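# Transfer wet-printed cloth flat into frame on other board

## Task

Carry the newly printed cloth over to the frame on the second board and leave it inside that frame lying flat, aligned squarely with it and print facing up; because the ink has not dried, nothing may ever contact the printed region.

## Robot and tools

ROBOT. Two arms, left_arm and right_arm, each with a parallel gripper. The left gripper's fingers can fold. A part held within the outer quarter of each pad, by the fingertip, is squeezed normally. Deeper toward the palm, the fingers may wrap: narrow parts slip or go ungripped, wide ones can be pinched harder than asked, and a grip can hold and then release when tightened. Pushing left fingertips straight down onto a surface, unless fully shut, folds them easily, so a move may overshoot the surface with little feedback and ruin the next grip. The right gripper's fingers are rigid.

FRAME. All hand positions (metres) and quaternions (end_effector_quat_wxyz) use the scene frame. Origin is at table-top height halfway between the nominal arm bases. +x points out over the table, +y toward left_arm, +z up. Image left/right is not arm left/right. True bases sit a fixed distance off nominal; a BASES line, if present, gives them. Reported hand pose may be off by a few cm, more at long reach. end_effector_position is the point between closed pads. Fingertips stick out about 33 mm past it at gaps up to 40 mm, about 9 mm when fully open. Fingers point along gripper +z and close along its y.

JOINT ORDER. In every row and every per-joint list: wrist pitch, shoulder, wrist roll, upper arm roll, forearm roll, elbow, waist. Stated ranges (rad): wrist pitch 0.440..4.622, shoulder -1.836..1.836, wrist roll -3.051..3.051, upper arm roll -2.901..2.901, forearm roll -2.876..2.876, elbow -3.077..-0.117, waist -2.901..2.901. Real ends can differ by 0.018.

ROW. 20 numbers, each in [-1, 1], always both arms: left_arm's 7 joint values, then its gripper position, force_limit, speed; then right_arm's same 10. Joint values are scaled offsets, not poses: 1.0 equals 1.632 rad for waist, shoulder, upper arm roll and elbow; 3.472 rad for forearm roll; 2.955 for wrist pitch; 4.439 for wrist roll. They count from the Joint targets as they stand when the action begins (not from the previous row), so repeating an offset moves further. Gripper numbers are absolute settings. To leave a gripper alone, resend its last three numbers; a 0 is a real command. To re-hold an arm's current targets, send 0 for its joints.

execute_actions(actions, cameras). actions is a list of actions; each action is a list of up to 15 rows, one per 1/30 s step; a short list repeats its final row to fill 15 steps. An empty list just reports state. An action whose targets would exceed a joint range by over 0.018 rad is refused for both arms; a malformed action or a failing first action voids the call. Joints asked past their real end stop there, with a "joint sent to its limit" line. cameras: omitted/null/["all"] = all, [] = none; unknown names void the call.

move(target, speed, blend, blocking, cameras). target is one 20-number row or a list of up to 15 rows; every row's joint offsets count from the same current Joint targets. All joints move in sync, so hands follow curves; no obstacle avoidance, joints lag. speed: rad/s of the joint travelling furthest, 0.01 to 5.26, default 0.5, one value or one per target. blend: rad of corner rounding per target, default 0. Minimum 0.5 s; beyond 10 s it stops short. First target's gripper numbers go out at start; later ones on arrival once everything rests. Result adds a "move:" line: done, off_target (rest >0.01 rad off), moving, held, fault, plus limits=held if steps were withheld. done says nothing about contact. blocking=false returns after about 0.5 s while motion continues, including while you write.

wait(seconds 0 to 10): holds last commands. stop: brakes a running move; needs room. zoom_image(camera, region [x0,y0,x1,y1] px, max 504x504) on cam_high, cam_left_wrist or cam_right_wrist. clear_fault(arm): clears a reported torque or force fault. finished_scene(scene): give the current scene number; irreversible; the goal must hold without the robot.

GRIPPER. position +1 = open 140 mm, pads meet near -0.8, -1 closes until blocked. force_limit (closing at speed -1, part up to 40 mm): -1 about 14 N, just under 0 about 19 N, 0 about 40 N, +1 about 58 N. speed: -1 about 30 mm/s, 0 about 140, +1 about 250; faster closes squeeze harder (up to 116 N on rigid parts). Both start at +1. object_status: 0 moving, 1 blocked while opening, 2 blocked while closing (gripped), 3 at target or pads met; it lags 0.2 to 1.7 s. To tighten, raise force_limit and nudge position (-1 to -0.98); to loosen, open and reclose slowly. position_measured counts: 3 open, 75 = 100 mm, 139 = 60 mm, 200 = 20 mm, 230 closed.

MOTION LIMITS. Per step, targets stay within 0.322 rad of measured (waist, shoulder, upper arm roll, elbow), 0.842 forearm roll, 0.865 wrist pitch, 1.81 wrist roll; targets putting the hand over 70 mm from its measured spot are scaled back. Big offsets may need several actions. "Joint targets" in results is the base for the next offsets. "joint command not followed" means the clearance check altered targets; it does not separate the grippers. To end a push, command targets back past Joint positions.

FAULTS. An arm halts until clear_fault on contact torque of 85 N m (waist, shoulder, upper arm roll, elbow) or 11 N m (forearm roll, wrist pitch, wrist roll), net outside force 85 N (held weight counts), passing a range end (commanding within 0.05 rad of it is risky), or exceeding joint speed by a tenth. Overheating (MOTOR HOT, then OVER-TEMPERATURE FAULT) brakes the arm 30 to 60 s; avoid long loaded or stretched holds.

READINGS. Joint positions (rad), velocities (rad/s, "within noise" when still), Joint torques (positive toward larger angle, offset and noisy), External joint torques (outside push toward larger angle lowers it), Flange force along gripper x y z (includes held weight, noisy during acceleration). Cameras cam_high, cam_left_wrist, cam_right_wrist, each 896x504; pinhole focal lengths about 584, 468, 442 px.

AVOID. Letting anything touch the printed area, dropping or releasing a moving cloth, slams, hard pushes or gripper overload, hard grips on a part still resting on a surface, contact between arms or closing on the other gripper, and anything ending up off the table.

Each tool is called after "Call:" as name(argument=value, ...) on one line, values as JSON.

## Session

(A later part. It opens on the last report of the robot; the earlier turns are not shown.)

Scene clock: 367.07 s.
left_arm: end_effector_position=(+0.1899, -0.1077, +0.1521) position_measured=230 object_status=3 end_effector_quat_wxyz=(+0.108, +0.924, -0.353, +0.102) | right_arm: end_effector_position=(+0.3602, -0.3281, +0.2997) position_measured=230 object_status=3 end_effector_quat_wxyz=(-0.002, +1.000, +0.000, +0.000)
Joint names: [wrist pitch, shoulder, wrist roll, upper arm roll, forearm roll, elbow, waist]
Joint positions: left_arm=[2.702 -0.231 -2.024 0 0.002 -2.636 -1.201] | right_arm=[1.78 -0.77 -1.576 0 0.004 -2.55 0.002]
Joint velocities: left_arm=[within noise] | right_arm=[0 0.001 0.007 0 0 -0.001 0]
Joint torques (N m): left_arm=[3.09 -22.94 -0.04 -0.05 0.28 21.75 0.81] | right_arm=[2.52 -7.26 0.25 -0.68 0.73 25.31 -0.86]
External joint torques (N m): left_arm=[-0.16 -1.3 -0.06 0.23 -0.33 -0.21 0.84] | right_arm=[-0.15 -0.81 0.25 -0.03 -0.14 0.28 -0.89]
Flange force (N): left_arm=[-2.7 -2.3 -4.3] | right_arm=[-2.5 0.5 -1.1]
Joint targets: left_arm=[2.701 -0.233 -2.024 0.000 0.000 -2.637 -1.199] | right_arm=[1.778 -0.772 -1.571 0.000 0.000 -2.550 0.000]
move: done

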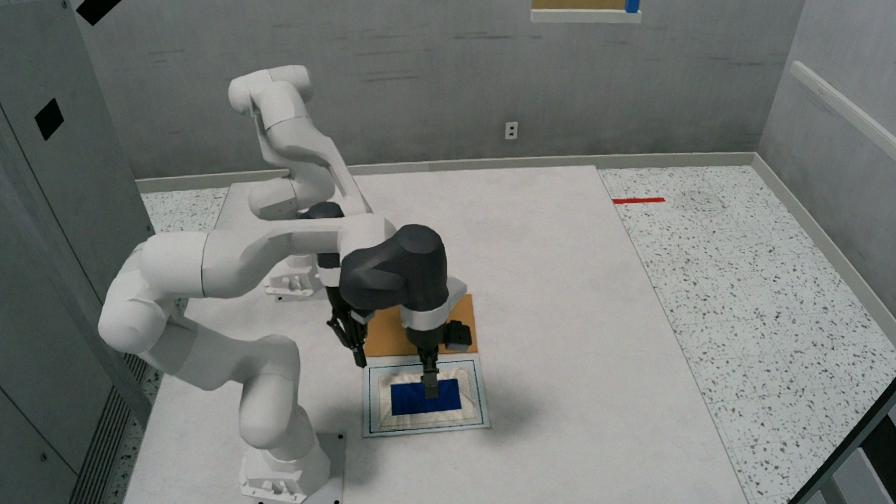

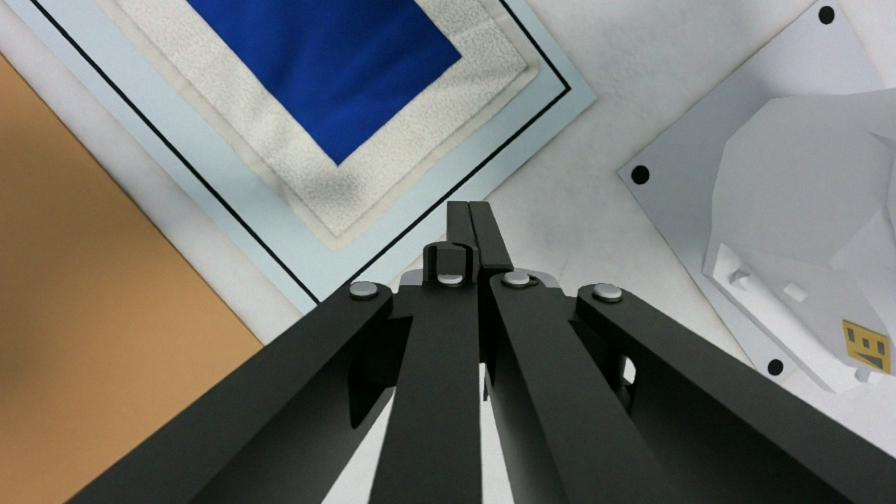

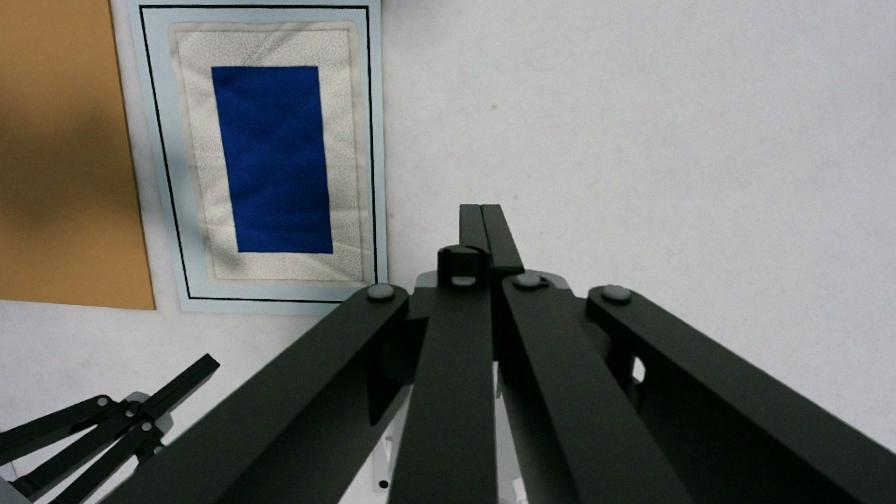

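Call:
move(target=[[0.04797,0.12489,0.02587,0,0,-0.01597,0.07037,-1,-1,-1,0,0,0,0,0,0,0,-1,-1,-1],[0.04797,0.12489,0.02587,0,0,-0.01597,0.07037,-1,-1,-1,0.25428,0.55241,-0.05009,0,0,0.09199,0.34157,-1,-1,-1],[0.0757,0.17358,0.02587,0,0,-0.01749,0.07037,-1,-1,-1,0.27706,0.59054,-0.05009,0,0,0.08888,0.34157,-1,-1,-1]], speed=[0.3,0.35,0.05])

Scene clock: 396.33 s.
left_arm: end_effector_position=(+0.2334, -0.0672, +0.0397) position_measured=230 object_status=3 end_effector_quat_wxyz=(+0.070, +0.930, -0.352, +0.083) | right_arm: end_effector_position=(+0.4672, -0.0650, +0.0285) position_measured=230 object_status=3 end_effector_quat_wxyz=(-0.002, +0.927, +0.374, +0.003)
Joint names: [wrist pitch, shoulder, wrist roll, upper arm roll, forearm roll, elbow, waist]
Joint positions: left_arm=[2.923 0.043 -1.914 0 0.002 -2.664 -1.086] | right_arm=[2.591 0.183 -1.79 0.001 0.004 -2.402 0.556]
Joint velocities: left_arm=[0.003 0.001 0 0 0 0 0] | right_arm=[within noise]
Joint torques (N m): left_arm=[3.42 -23.08 0.15 0.25 0.06 16.38 0.82] | right_arm=[3.6 -29.05 -0.04 0.2 0.34 18.76 0.24]
External joint torques (N m): left_arm=[0.3 3.71 0.14 0.19 -0.32 -1.13 0.81] | right_arm=[0.94 4.14 -0.04 -0.12 -0.12 -0.34 0.1]
Flange force (N): left_arm=[2.5 -1.6 12.7] | right_arm=[6.9 1.6 12.1]
Joint targets: left_arm=[2.925 0.050 -1.909 0.000 0.000 -2.665 -1.085] | right_arm=[2.597 0.192 -1.793 0.000 0.000 -2.404 0.558]
move: done

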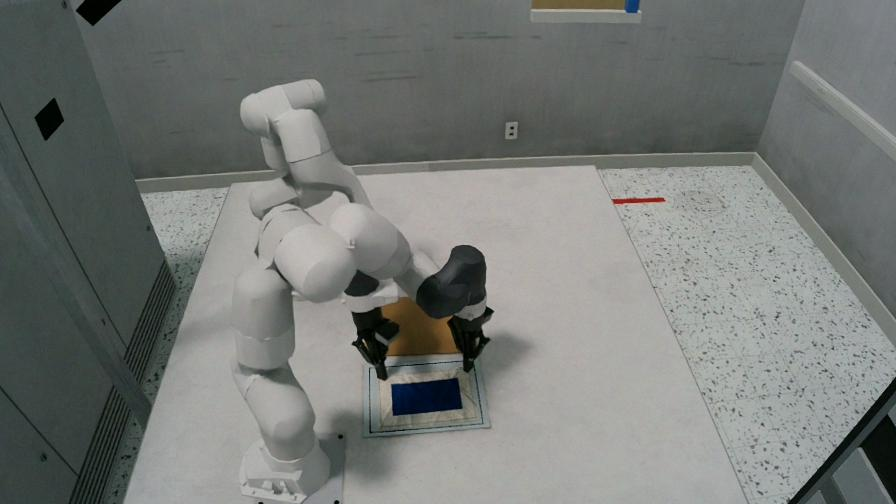

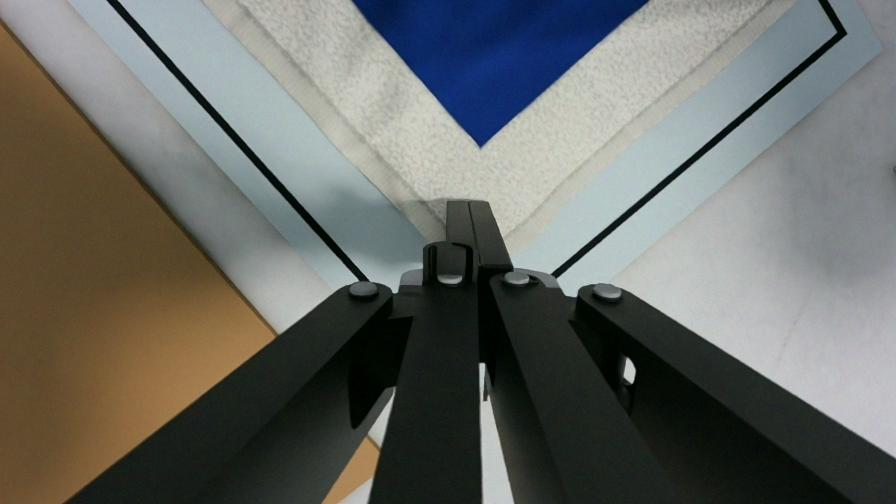

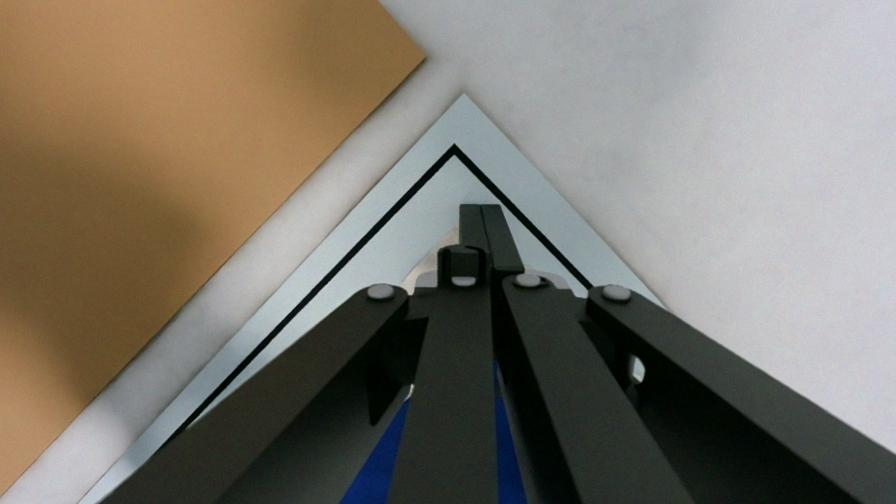

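Call:
move(target=[[0.00248,-0.01102,0.00197,0,0,-0.0155,0.00536,-1,-1,-1,-0.00195,0.00664,0.00341,0,0,0.01016,0.00928,-1,-1,-1]], speed=[0.03], cameras=["cam_high"])

Call:
move(target=[[-0.035,-0.053,0,0,0,0.004,0,-1,-1,-1,-0.0307,-0.0505,0,0,0,0.0051,0,-1,-1,-1]], speed=[0.08], cameras=["cam_high"])

Scene clock: 408.50 s.
left_arm: end_effector_position=(+0.2344, -0.0611, +0.0401) position_measured=230 object_status=3 end_effector_quat_wxyz=(+0.071, +0.930, -0.351, +0.086) | right_arm: end_effector_position=(+0.4692, -0.0568, +0.0284) position_measured=230 object_status=3 end_effector_quat_wxyz=(-0.002, +0.926, +0.377, +0.005)
Joint names: [wrist pitch, shoulder, wrist roll, upper arm roll, forearm roll, elbow, waist]
Joint positions: left_arm=[2.937 0.029 -1.907 0 0.002 -2.685 -1.078] | right_arm=[2.591 0.194 -1.784 0 0.003 -2.387 0.569]
Joint velocities: left_arm=[0.002 -0.002 0.004 -0.001 0 -0.001 0.002] | right_arm=[0 0.001 0.006 0 0 0 0.002]
Joint torques (N m): left_arm=[2.28 -25.09 0.18 0.7 0.06 14.09 1.38] | right_arm=[2.76 -29.72 0.21 1.16 0.43 18.8 1.43]
External joint torques (N m): left_arm=[-0.86 1.14 0.16 0.68 -0.31 -3.35 1.39] | right_arm=[0.1 3.84 0.21 0.91 -0.04 -0.34 1.36]
Flange force (N): left_arm=[-5.7 -5.8 -0.8] | right_arm=[7.8 -1.2 9.3]
Joint targets: left_arm=[2.933 0.032 -1.901 0.000 0.000 -2.691 -1.076] | right_arm=[2.591 0.203 -1.778 0.000 0.000 -2.388 0.573]
move: done
Images, in order (width x height): cam_high 896x504.

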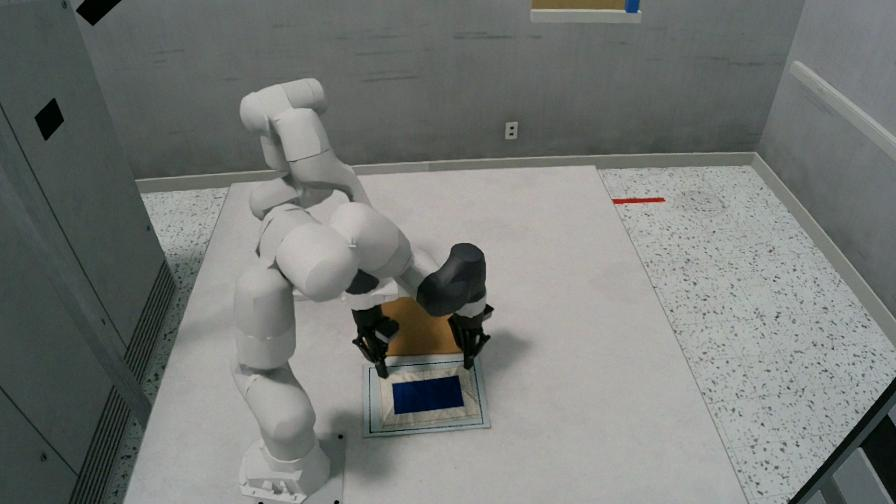

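Scene clock: 410.33 s.
left_arm: end_effector_position=(+0.2307, -0.0537, +0.0628) position_measured=230 object_status=3 end_effector_quat_wxyz=(+0.063, +0.931, -0.352, +0.076) | right_arm: end_effector_position=(+0.4651, -0.0581, +0.0586) position_measured=230 object_status=3 end_effector_quat_wxyz=(-0.001, +0.926, +0.377, -0.001)
Joint names: [wrist pitch, shoulder, wrist roll, upper arm roll, forearm roll, elbow, waist]
Joint positions: left_arm=[2.832 -0.053 -1.906 0 0.002 -2.686 -1.077] | right_arm=[2.503 0.123 -1.782 0 0.003 -2.381 0.571]
Joint velocities: left_arm=[-0.003 -0.001 -0.001 0 0 0 0.001] | right_arm=[-0.004 0.001 0.002 -0.001 0.001 0 0.001]
Joint torques (N m): left_arm=[2.81 -26.04 0.09 0.13 0.11 18.74 0.82] | right_arm=[2.48 -33.18 0.24 0.11 0.47 21.23 0.34]
External joint torques (N m): left_arm=[-0.28 -1.34 0.08 0.19 -0.33 0.03 0.82] | right_arm=[-0.17 -0.83 0.24 -0.04 -0.07 0.94 0.31]
Flange force (N): left_arm=[-1.5 -2.2 -5.3] | right_arm=[1.5 -0.5 -2.6]
Joint targets: left_arm=[2.829 -0.054 -1.901 0.000 0.000 -2.684 -1.076] | right_arm=[2.500 0.120 -1.778 0.000 0.000 -2.380 0.573]
move: done
Images, in order (width x height): cam_high 896x504.

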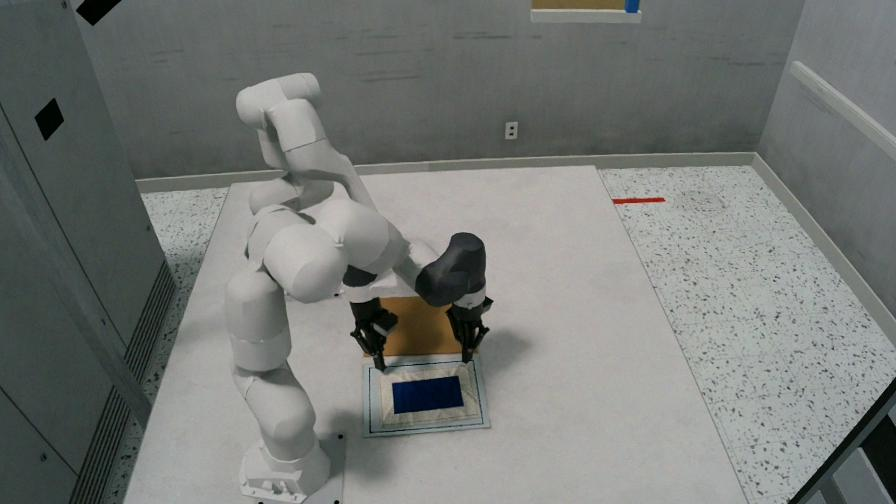

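Call:
move(target=[[-0.03,-0.12,0,0,0,0,0.05,-1,-1,-1,-0.02,-0.06,0,0,0,0,-0.2,-1,-1,-1]], speed=[0.3], cameras=["cam_high"])

Call:
zoom_image(camera="cam_high", region=[350, 340, 500, 440])

Scene clock: 414.83 s.
left_arm: end_effector_position=(+0.2749, -0.0499, +0.1436) position_measured=230 object_status=3 end_effector_quat_wxyz=(+0.093, +0.938, -0.312, +0.122) | right_arm: end_effector_position=(+0.5348, -0.2060, +0.1028) position_measured=230 object_status=3 end_effector_quat_wxyz=(-0.001, +0.975, +0.222, +0.019)
Joint names: [wrist pitch, shoulder, wrist roll, upper arm roll, forearm roll, elbow, waist]
Joint positions: left_arm=[2.743 -0.249 -1.906 0 0.002 -2.685 -0.996] | right_arm=[2.444 0.025 -1.781 -0.001 0.003 -2.38 0.248]
Joint velocities: left_arm=[-0.003 -0.002 -0.002 0 -0.001 0 -0.001] | right_arm=[-0.003 0 -0.001 -0.001 0.001 0 0]
Joint torques (N m): left_arm=[2.91 -21.85 0.13 -0.06 0.26 21.67 0.84] | right_arm=[2.51 -31.25 0.2 0.3 0.56 22.42 -0.61]
External joint torques (N m): left_arm=[-0.39 -1.06 0.11 0.25 -0.33 -0.05 0.9] | right_arm=[-0.26 -0.82 0.2 0.24 -0.05 0.69 -0.65]
Flange force (N): left_arm=[-1.6 -2.0 -4.5] | right_arm=[0.5 0.1 -2.7]
Joint targets: left_arm=[2.740 -0.250 -1.901 0.000 0.000 -2.684 -0.994] | right_arm=[2.441 0.023 -1.778 0.000 0.000 -2.380 0.247]
move: done
Images, in order (width x height): cam_high 896x504.

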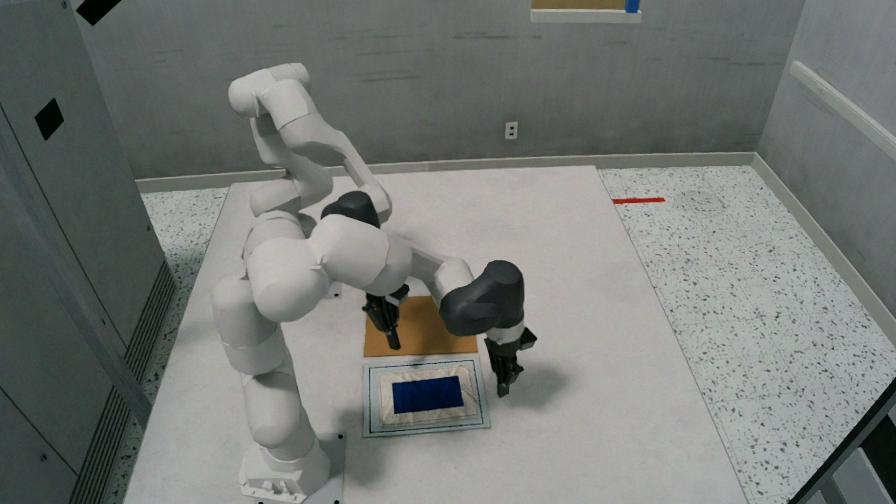

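Scaled by 3.360.

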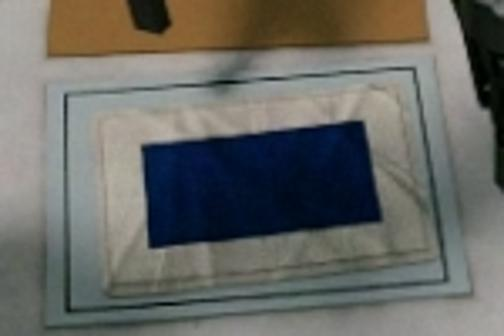

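Call:
move(target=[[0,0,0,0,0,0,0.15,-1,-1,-1,-0.2242,-0.487,0.0467,0,0,-0.1038,-0.1513,-1,-1,-1]], speed=[0.6], cameras=["cam_high","cam_right_wrist"])

Call:
zoom_image(camera="cam_right_wrist", region=[0, 0, 504, 504])

Scene clock: 421.43 s.
left_arm: end_effector_position=(+0.3655, +0.0297, +0.1435) position_measured=230 object_status=3 end_effector_quat_wxyz=(+0.077, +0.969, -0.195, +0.131) | right_arm: end_effector_position=(+0.3613, -0.3283, +0.3012) position_measured=230 object_status=3 end_effector_quat_wxyz=(-0.001, +1.000, +0.000, +0.002)
Joint names: [wrist pitch, shoulder, wrist roll, upper arm roll, forearm roll, elbow, waist]
Joint positions: left_arm=[2.742 -0.249 -1.906 0 0.002 -2.685 -0.751] | right_arm=[1.781 -0.77 -1.576 0 0.003 -2.547 0.001]
Joint velocities: left_arm=[within noise] | right_arm=[-0.001 -0.001 0.007 0 0.001 0 -0.001]
Joint torques (N m): left_arm=[3 -21.86 0.14 -0.04 0.29 21.61 0.85] | right_arm=[2.53 -7.38 0.25 -0.75 0.81 24.94 -0.79]
External joint torques (N m): left_arm=[-0.29 -1.06 0.12 0.17 -0.29 -0.11 0.8] | right_arm=[-0.15 -0.88 0.25 -0.03 -0.05 -0.12 -0.77]
Flange force (N): left_arm=[-1.9 -1.9 -4.2] | right_arm=[-3.6 0.3 -0.1]
Joint targets: left_arm=[2.740 -0.250 -1.901 0.000 0.000 -2.684 -0.749] | right_arm=[1.778 -0.772 -1.571 0.000 0.000 -2.549 0.000]
move: done
Images, in order (width x height): cam_high 896x504, cam_right_wrist 896x504.

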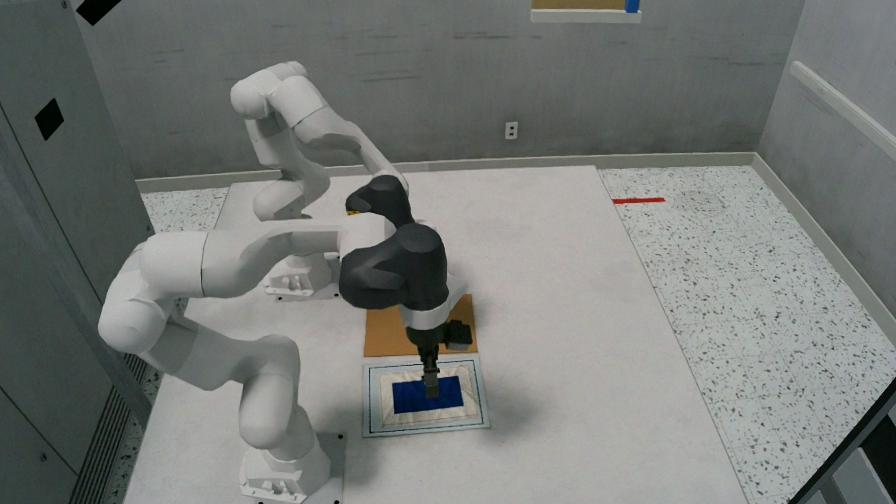

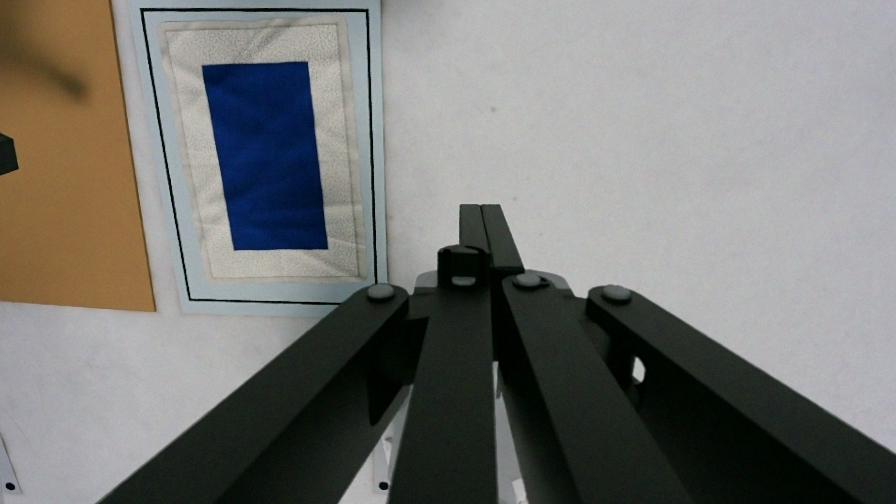

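Scaled by 1.000.

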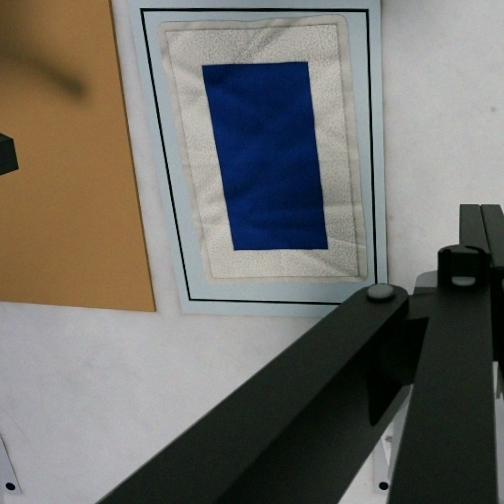

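Call:
zoom_image(camera="cam_right_wrist", region=[120, 0, 400, 160])

Call:
zoom_image(camera="cam_right_wrist", region=[120, 160, 400, 320])

Scaled by 1.800.

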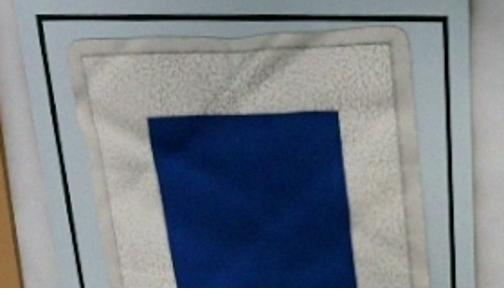

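Scaled by 1.800.

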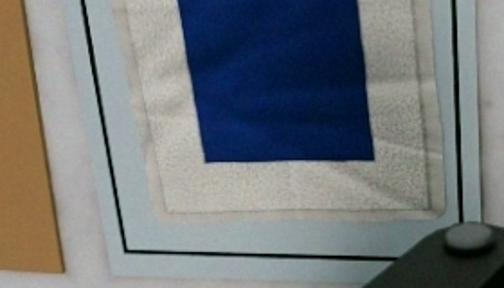

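Call:
move(target=[[0,0,0,0,0,0,0,-1,-1,-1,0.26059,0.45746,-0.10903,0,0,-0.01436,0.18126,-1,-1,-1]], speed=[0.5], cameras=["cam_high","cam_right_wrist"])

Call:
zoom_image(camera="cam_high", region=[350, 340, 500, 440])

Scene clock: 451.80 s.
left_arm: end_effector_position=(+0.3655, +0.0298, +0.1435) position_measured=230 object_status=3 end_effector_quat_wxyz=(+0.077, +0.969, -0.195, +0.131) | right_arm: end_effector_position=(+0.4676, -0.2008, +0.0613) position_measured=230 object_status=3 end_effector_quat_wxyz=(-0.001, +0.928, +0.373, +0.001)
Joint names: [wrist pitch, shoulder, wrist roll, upper arm roll, forearm roll, elbow, waist]
Joint positions: left_arm=[2.742 -0.249 -1.906 0 0.002 -2.685 -0.751] | right_arm=[2.546 -0.028 -2.05 0.001 0.003 -2.573 0.294]
Joint velocities: left_arm=[within noise] | right_arm=[0.001 -0.001 -0.006 0.001 0 0.002 0.001]
Joint torques (N m): left_arm=[3.02 -21.81 0.17 -0.02 0.28 21.57 0.75] | right_arm=[3.08 -26.7 -0.06 0.02 0.48 20.43 0.38]
External joint torques (N m): left_arm=[-0.26 -1.09 0.15 0.2 -0.3 -0.1 0.72] | right_arm=[0.44 -0.13 -0.06 0.03 -0.04 0.75 0.36]
Flange force (N): left_arm=[-1.9 -2.0 -4.2] | right_arm=[1.7 0.6 0.7]
Joint targets: left_arm=[2.740 -0.250 -1.901 0.000 0.000 -2.684 -0.749] | right_arm=[2.549 -0.026 -2.055 0.000 0.000 -2.572 0.296]
move: done
Images, in order (width x height): cam_high 896x504, cam_right_wrist 896x504.

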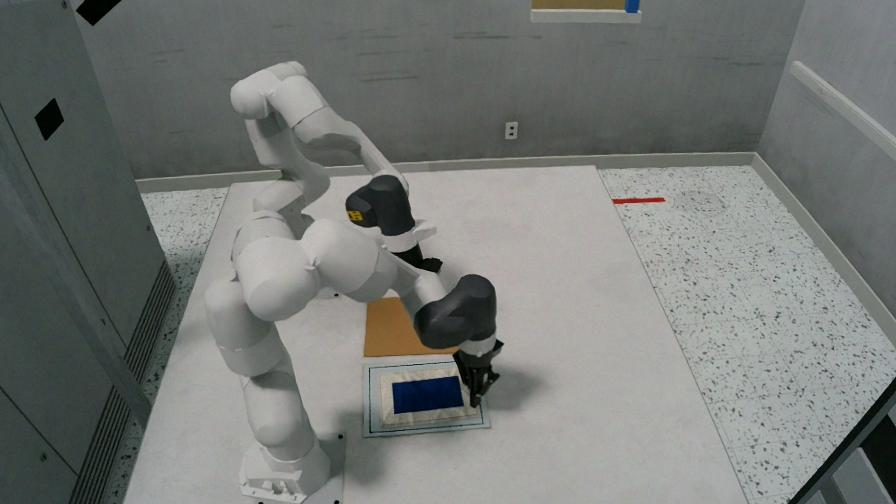

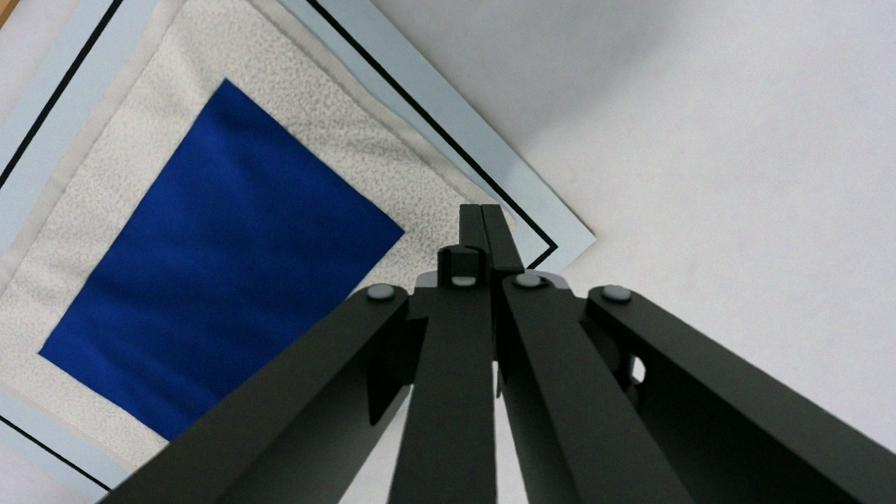

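Scaled by 3.360.

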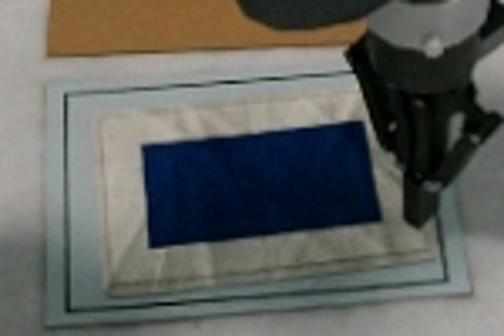

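Call:
move(target=[[0,0,0,0,0,0,0,-1,-1,-1,0.03574,0.05907,0,0,0,-0.00565,0,-1,-1,-1]], speed=[0.05], cameras=["cam_right_wrist"])

Call:
move(target=[[0,0,0,0,0,0,0,-1,-1,-1,0.00123,-0.00553,-0.00311,0,0,-0.00779,-0.00845,-1,-1,-1]], speed=[0.03], cameras=["cam_high","cam_right_wrist"])

Scene clock: 460.57 s.
left_arm: end_effector_position=(+0.3655, +0.0298, +0.1435) position_measured=230 object_status=3 end_effector_quat_wxyz=(+0.077, +0.969, -0.195, +0.131) | right_arm: end_effector_position=(+0.4710, -0.1999, +0.0293) position_measured=230 object_status=3 end_effector_quat_wxyz=(+0.000, +0.928, +0.373, +0.004)
Joint names: [wrist pitch, shoulder, wrist roll, upper arm roll, forearm roll, elbow, waist]
Joint positions: left_arm=[2.742 -0.249 -1.906 0 0.002 -2.685 -0.751] | right_arm=[2.647 0.059 -2.051 0.001 0.003 -2.578 0.294]
Joint velocities: left_arm=[within noise] | right_arm=[0.003 0.003 -0.001 0 -0.001 -0.001 -0.001]
Joint torques (N m): left_arm=[3.04 -21.82 0.15 -0.06 0.29 21.67 0.81] | right_arm=[3.71 -23.66 -0.07 0.02 0.39 17.54 0.32]
External joint torques (N m): left_arm=[-0.24 -1.08 0.13 0.29 -0.3 0 0.91] | right_arm=[1.07 4.51 -0.07 0 -0.05 -0.73 0.36]
Flange force (N): left_arm=[-1.5 -2.1 -4.1] | right_arm=[6.4 3.0 15.3]
Joint targets: left_arm=[2.740 -0.250 -1.901 0.000 0.000 -2.684 -0.749] | right_arm=[2.654 0.071 -2.055 0.000 0.000 -2.582 0.296]
move: off_target (right_arm); right_arm: the shoulder is farthest, 0.011 rad from its target
Images, in order (width x height): cam_right_wrist 896x504.

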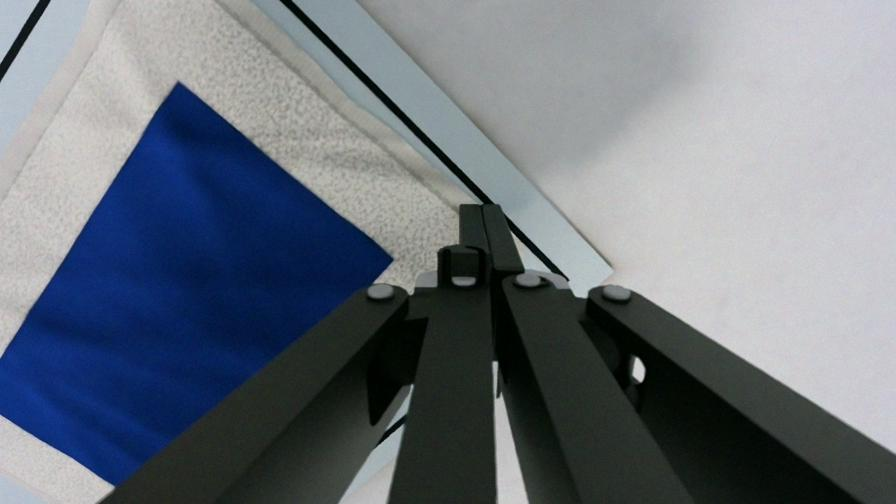

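Scene clock: 461.47 s.
left_arm: end_effector_position=(+0.3655, +0.0298, +0.1435) position_measured=230 object_status=3 end_effector_quat_wxyz=(+0.077, +0.969, -0.195, +0.131) | right_arm: end_effector_position=(+0.4718, -0.2020, +0.0294) position_measured=230 object_status=3 end_effector_quat_wxyz=(+0.000, +0.926, +0.376, +0.008)
Joint names: [wrist pitch, shoulder, wrist roll, upper arm roll, forearm roll, elbow, waist]
Joint positions: left_arm=[2.742 -0.249 -1.906 0 0.002 -2.685 -0.751] | right_arm=[2.659 0.056 -2.063 0.002 0.003 -2.586 0.287]
Joint velocities: left_arm=[within noise] | right_arm=[0 -0.001 -0.006 -0.002 0.001 0 0]
Joint torques (N m): left_arm=[3.05 -21.81 0.11 -0.02 0.28 21.63 0.77] | right_arm=[2.63 -24.41 -0.15 -1.71 -0.01 15.18 -2.91]
External joint torques (N m): left_arm=[-0.22 -1.13 0.09 0.27 -0.3 0.02 0.81] | right_arm=[-0.06 3.68 -0.15 -1.8 -0.45 -3.13 -2.94]
Flange force (N): left_arm=[-1.6 -1.9 -4.2] | right_arm=[-4.1 4.2 10.2]
Joint targets: left_arm=[2.740 -0.250 -1.901 0.000 0.000 -2.684 -0.749] | right_arm=[2.658 0.062 -2.069 0.000 0.000 -2.594 0.282]
move: done
Images, in order (width x height): cam_high 896x504, cam_right_wrist 896x504.

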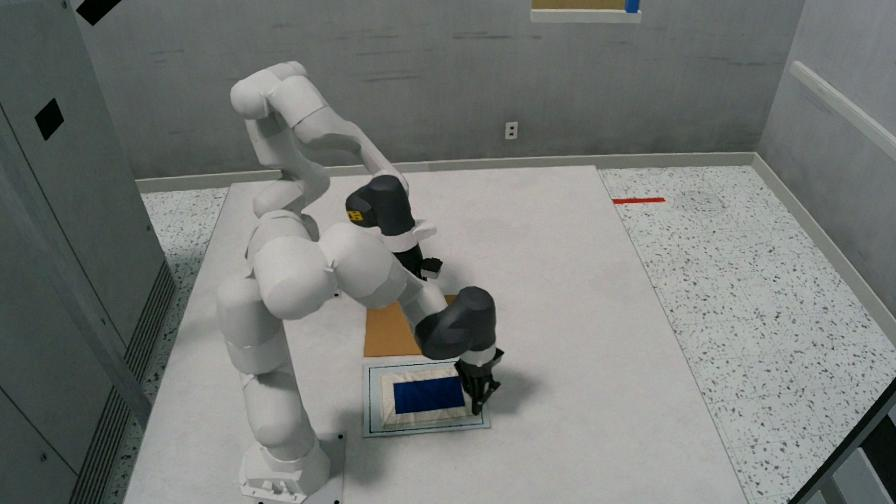

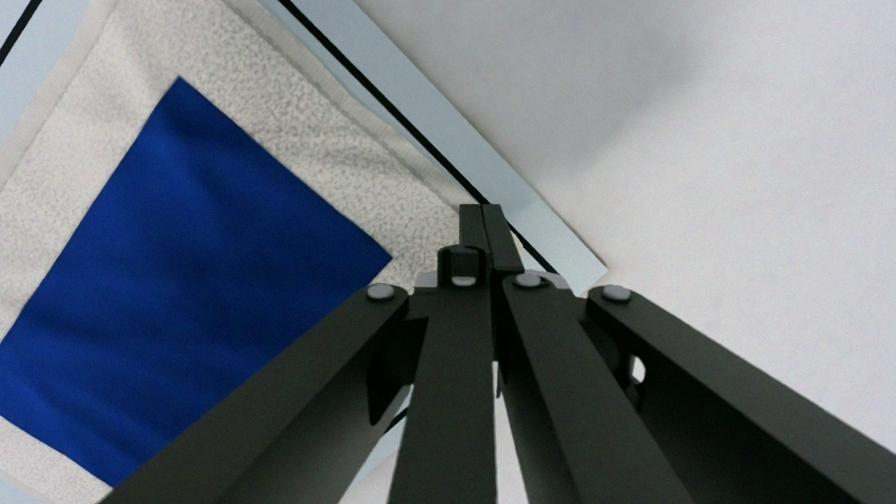

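Call:
move(target=[[0,0,0,0,0,0,0,-1,-1,-1,0.0009,-0.0042,-0.0026,0,0,-0.006,-0.007,-1,-1,-1]], speed=[0.03], cameras=["cam_high","cam_right_wrist"])

Call:
zoom_image(camera="cam_high", region=[350, 340, 500, 440])

Scene clock: 464.30 s.
left_arm: end_effector_position=(+0.3655, +0.0298, +0.1435) position_measured=230 object_status=3 end_effector_quat_wxyz=(+0.077, +0.969, -0.195, +0.131) | right_arm: end_effector_position=(+0.4720, -0.2076, +0.0296) position_measured=230 object_status=3 end_effector_quat_wxyz=(+0.000, +0.927, +0.376, +0.011)
Joint names: [wrist pitch, shoulder, wrist roll, upper arm roll, forearm roll, elbow, waist]
Joint positions: left_arm=[2.742 -0.249 -1.906 0 0.002 -2.685 -0.751] | right_arm=[2.666 0.05 -2.074 0.003 0.003 -2.595 0.275]
Joint velocities: left_arm=[within noise] | right_arm=[0.001 0 -0.005 -0.001 0 -0.002 0]
Joint torques (N m): left_arm=[3.04 -21.83 0.1 -0.03 0.31 21.59 0.78] | right_arm=[1.98 -24.81 -0.05 -1.64 0.07 14.66 -2.31]
External joint torques (N m): left_arm=[-0.23 -1.15 0.08 0.18 -0.27 0 0.75] | right_arm=[-0.72 3.07 -0.05 -1.68 -0.37 -3.63 -2.3]
Flange force (N): left_arm=[-1.8 -1.8 -4.3] | right_arm=[-5.8 2.0 6.7]
Joint targets: left_arm=[2.740 -0.250 -1.901 0.000 0.000 -2.684 -0.749] | right_arm=[2.660 0.055 -2.080 0.000 0.000 -2.604 0.270]
move: done
Images, in order (width x height): cam_high 896x504, cam_right_wrist 896x504.

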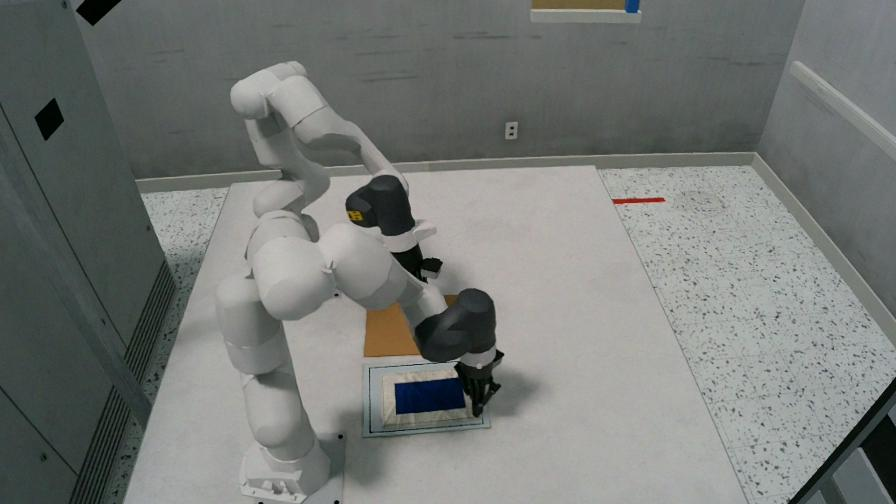

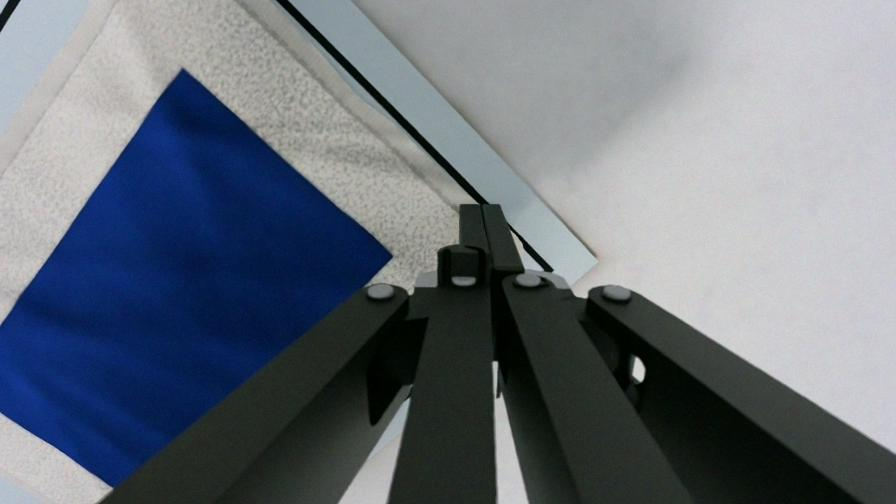

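Scaled by 3.360.

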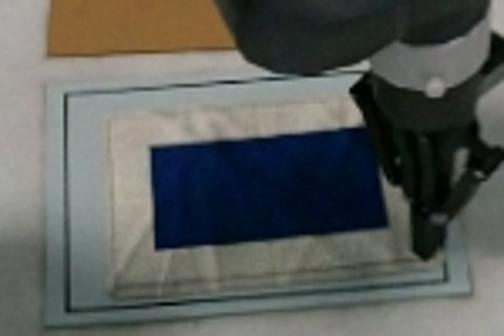

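Call:
move(target=[[0,0,0,0,0,0,0,-1,-1,-1,-0.031,-0.051,0,0,0,0.006,0,-1,-1,-1]], speed=[0.08], cameras=["cam_high","cam_right_wrist"])

Call:
zoom_image(camera="cam_right_wrist", region=[400, 100, 640, 300])

Scene clock: 471.60 s.
left_arm: end_effector_position=(+0.3655, +0.0298, +0.1435) position_measured=230 object_status=3 end_effector_quat_wxyz=(+0.077, +0.969, -0.195, +0.131) | right_arm: end_effector_position=(+0.4644, -0.2111, +0.0544) position_measured=230 object_status=3 end_effector_quat_wxyz=(-0.001, +0.927, +0.376, +0.001)
Joint names: [wrist pitch, shoulder, wrist roll, upper arm roll, forearm roll, elbow, waist]
Joint positions: left_arm=[2.742 -0.249 -1.906 0 0.002 -2.685 -0.751] | right_arm=[2.572 -0.026 -2.077 0.002 0.003 -2.596 0.272]
Joint velocities: left_arm=[within noise] | right_arm=[-0.005 -0.001 0 0 0 -0.001 0]
Joint torques (N m): left_arm=[3.05 -21.79 0.09 -0.04 0.28 21.61 0.78] | right_arm=[2.41 -27.33 -0.08 -0.38 0.46 20.36 -0.8]
External joint torques (N m): left_arm=[-0.22 -1.1 0.07 0.19 -0.3 0 0.75] | right_arm=[-0.22 -1.09 -0.08 -0.23 -0.05 1.08 -0.68]
Flange force (N): left_arm=[-1.8 -1.7 -4.1] | right_arm=[0.2 1.5 -3.8]
Joint targets: left_arm=[2.740 -0.250 -1.901 0.000 0.000 -2.684 -0.749] | right_arm=[2.569 -0.028 -2.080 0.000 0.000 -2.594 0.270]
move: done
Images, in order (width x height): cam_high 896x504, cam_right_wrist 896x504.

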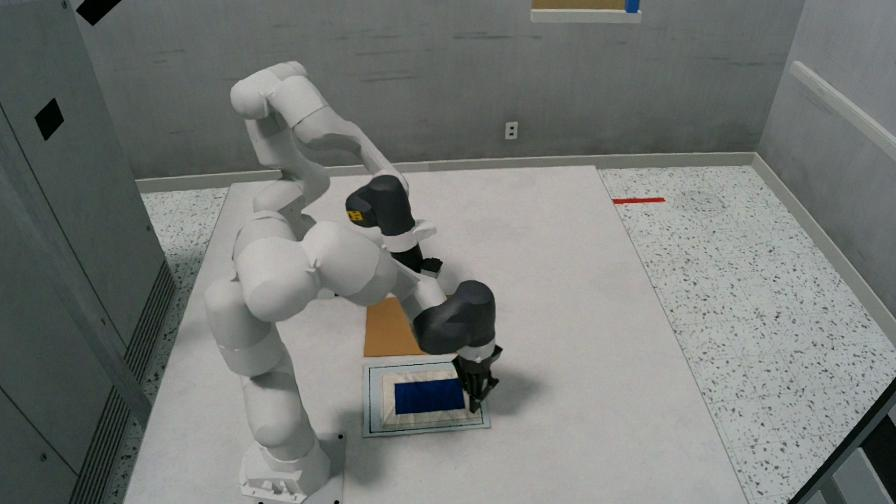

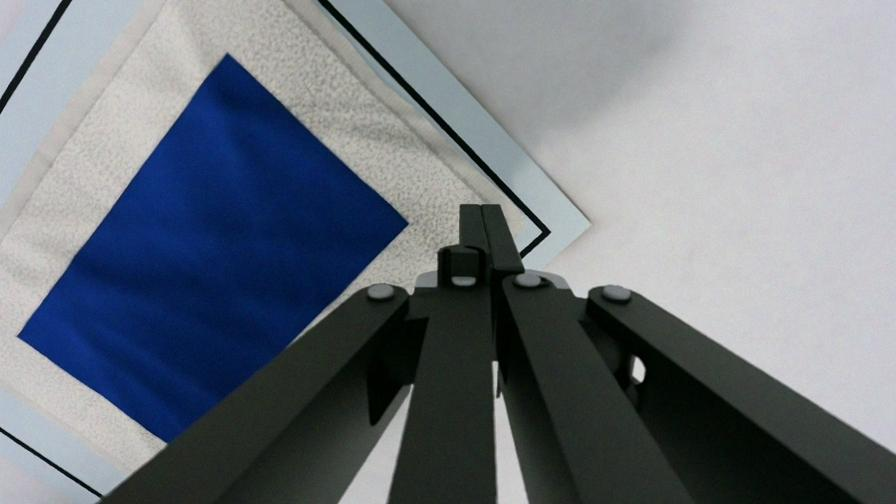

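Scaled by 2.100.

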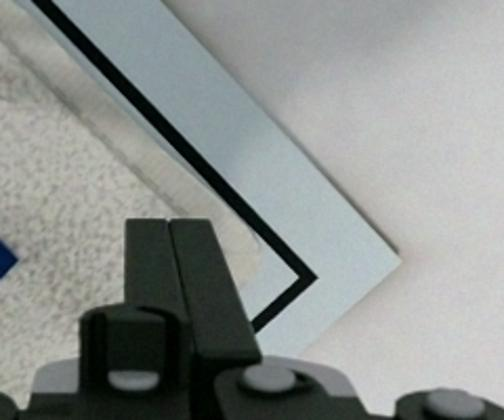

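Call:
move(target=[[0,0,0,0,0,0,0,-1,-1,-1,0,-0.1667,0,0,0,0,-0.2,-1,-1,-1],[-0.04685,0.13928,-0.00912,0,0,0.16505,-0.22543,-1,-1,-1,0,-0.1667,0,0,0,0,-0.2,-1,-1,-1],[-0.0021,0.20276,-0.00912,0,0,0.14749,-0.22543,-1,-1,-1,0,-0.1667,0,0,0,0,-0.2,-1,-1,-1]], speed=[0.5,0.4,0.2], cameras=["cam_high","cam_left_wrist"])

Call:
zoom_image(camera="cam_high", region=[350, 340, 500, 440])

Scene clock: 490.60 s.
left_arm: end_effector_position=(+0.2482, -0.1298, +0.0828) position_measured=230 object_status=3 end_effector_quat_wxyz=(+0.069, +0.928, -0.357, +0.078) | right_arm: end_effector_position=(+0.5387, -0.3584, +0.1843) position_measured=230 object_status=3 end_effector_quat_wxyz=(+0.037, +0.967, +0.217, +0.132)
Joint names: [wrist pitch, shoulder, wrist roll, upper arm roll, forearm roll, elbow, waist]
Joint positions: left_arm=[2.731 0.08 -1.936 -0.001 0.002 -2.443 -1.116] | right_arm=[2.57 -0.299 -2.077 -0.001 0.003 -2.593 -0.054]
Joint velocities: left_arm=[0.003 0 0.001 -0.001 0 -0.002 0] | right_arm=[within noise]
Joint torques (N m): left_arm=[3.31 -31.4 -0.21 0.57 0.31 20.25 0.1] | right_arm=[3.26 -21.3 -0.05 0.02 0.64 23.78 -0.86]
External joint torques (N m): left_arm=[0.21 -0.53 -0.23 0.5 -0.21 -0.05 0.11] | right_arm=[0.02 -0.61 -0.07 0.26 -0.05 0.42 -0.91]
Flange force (N): left_arm=[-1.4 -0.6 -1.0] | right_arm=[-0.3 0.1 -1.7]
Joint targets: left_arm=[2.734 0.081 -1.941 0.000 0.000 -2.443 -1.117] | right_arm=[2.569 -0.301 -2.080 0.000 0.000 -2.594 -0.056]
move: done
Images, in order (width x height): cam_high 896x504, cam_left_wrist 896x504.

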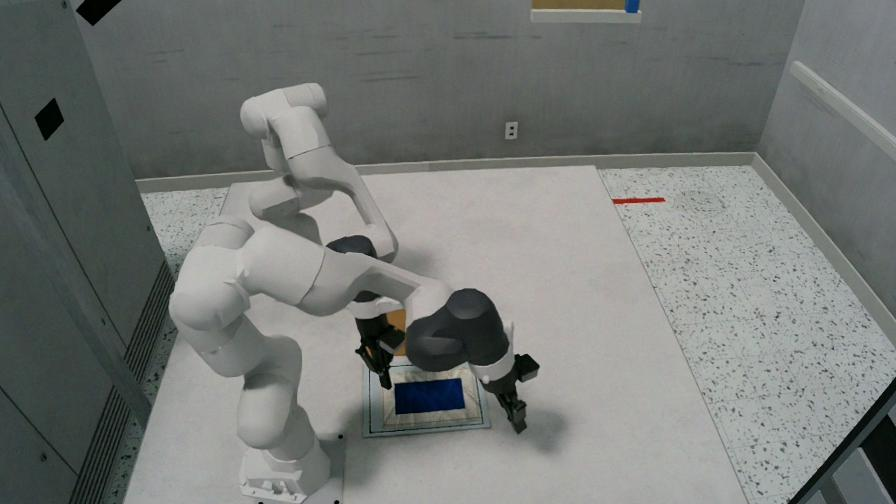

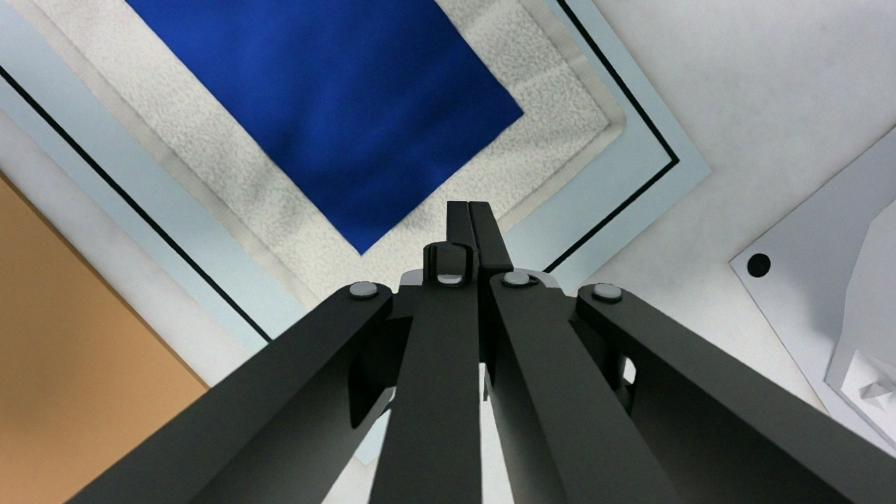

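Scaled by 3.360.

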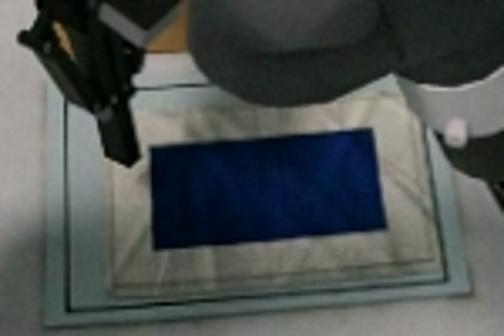

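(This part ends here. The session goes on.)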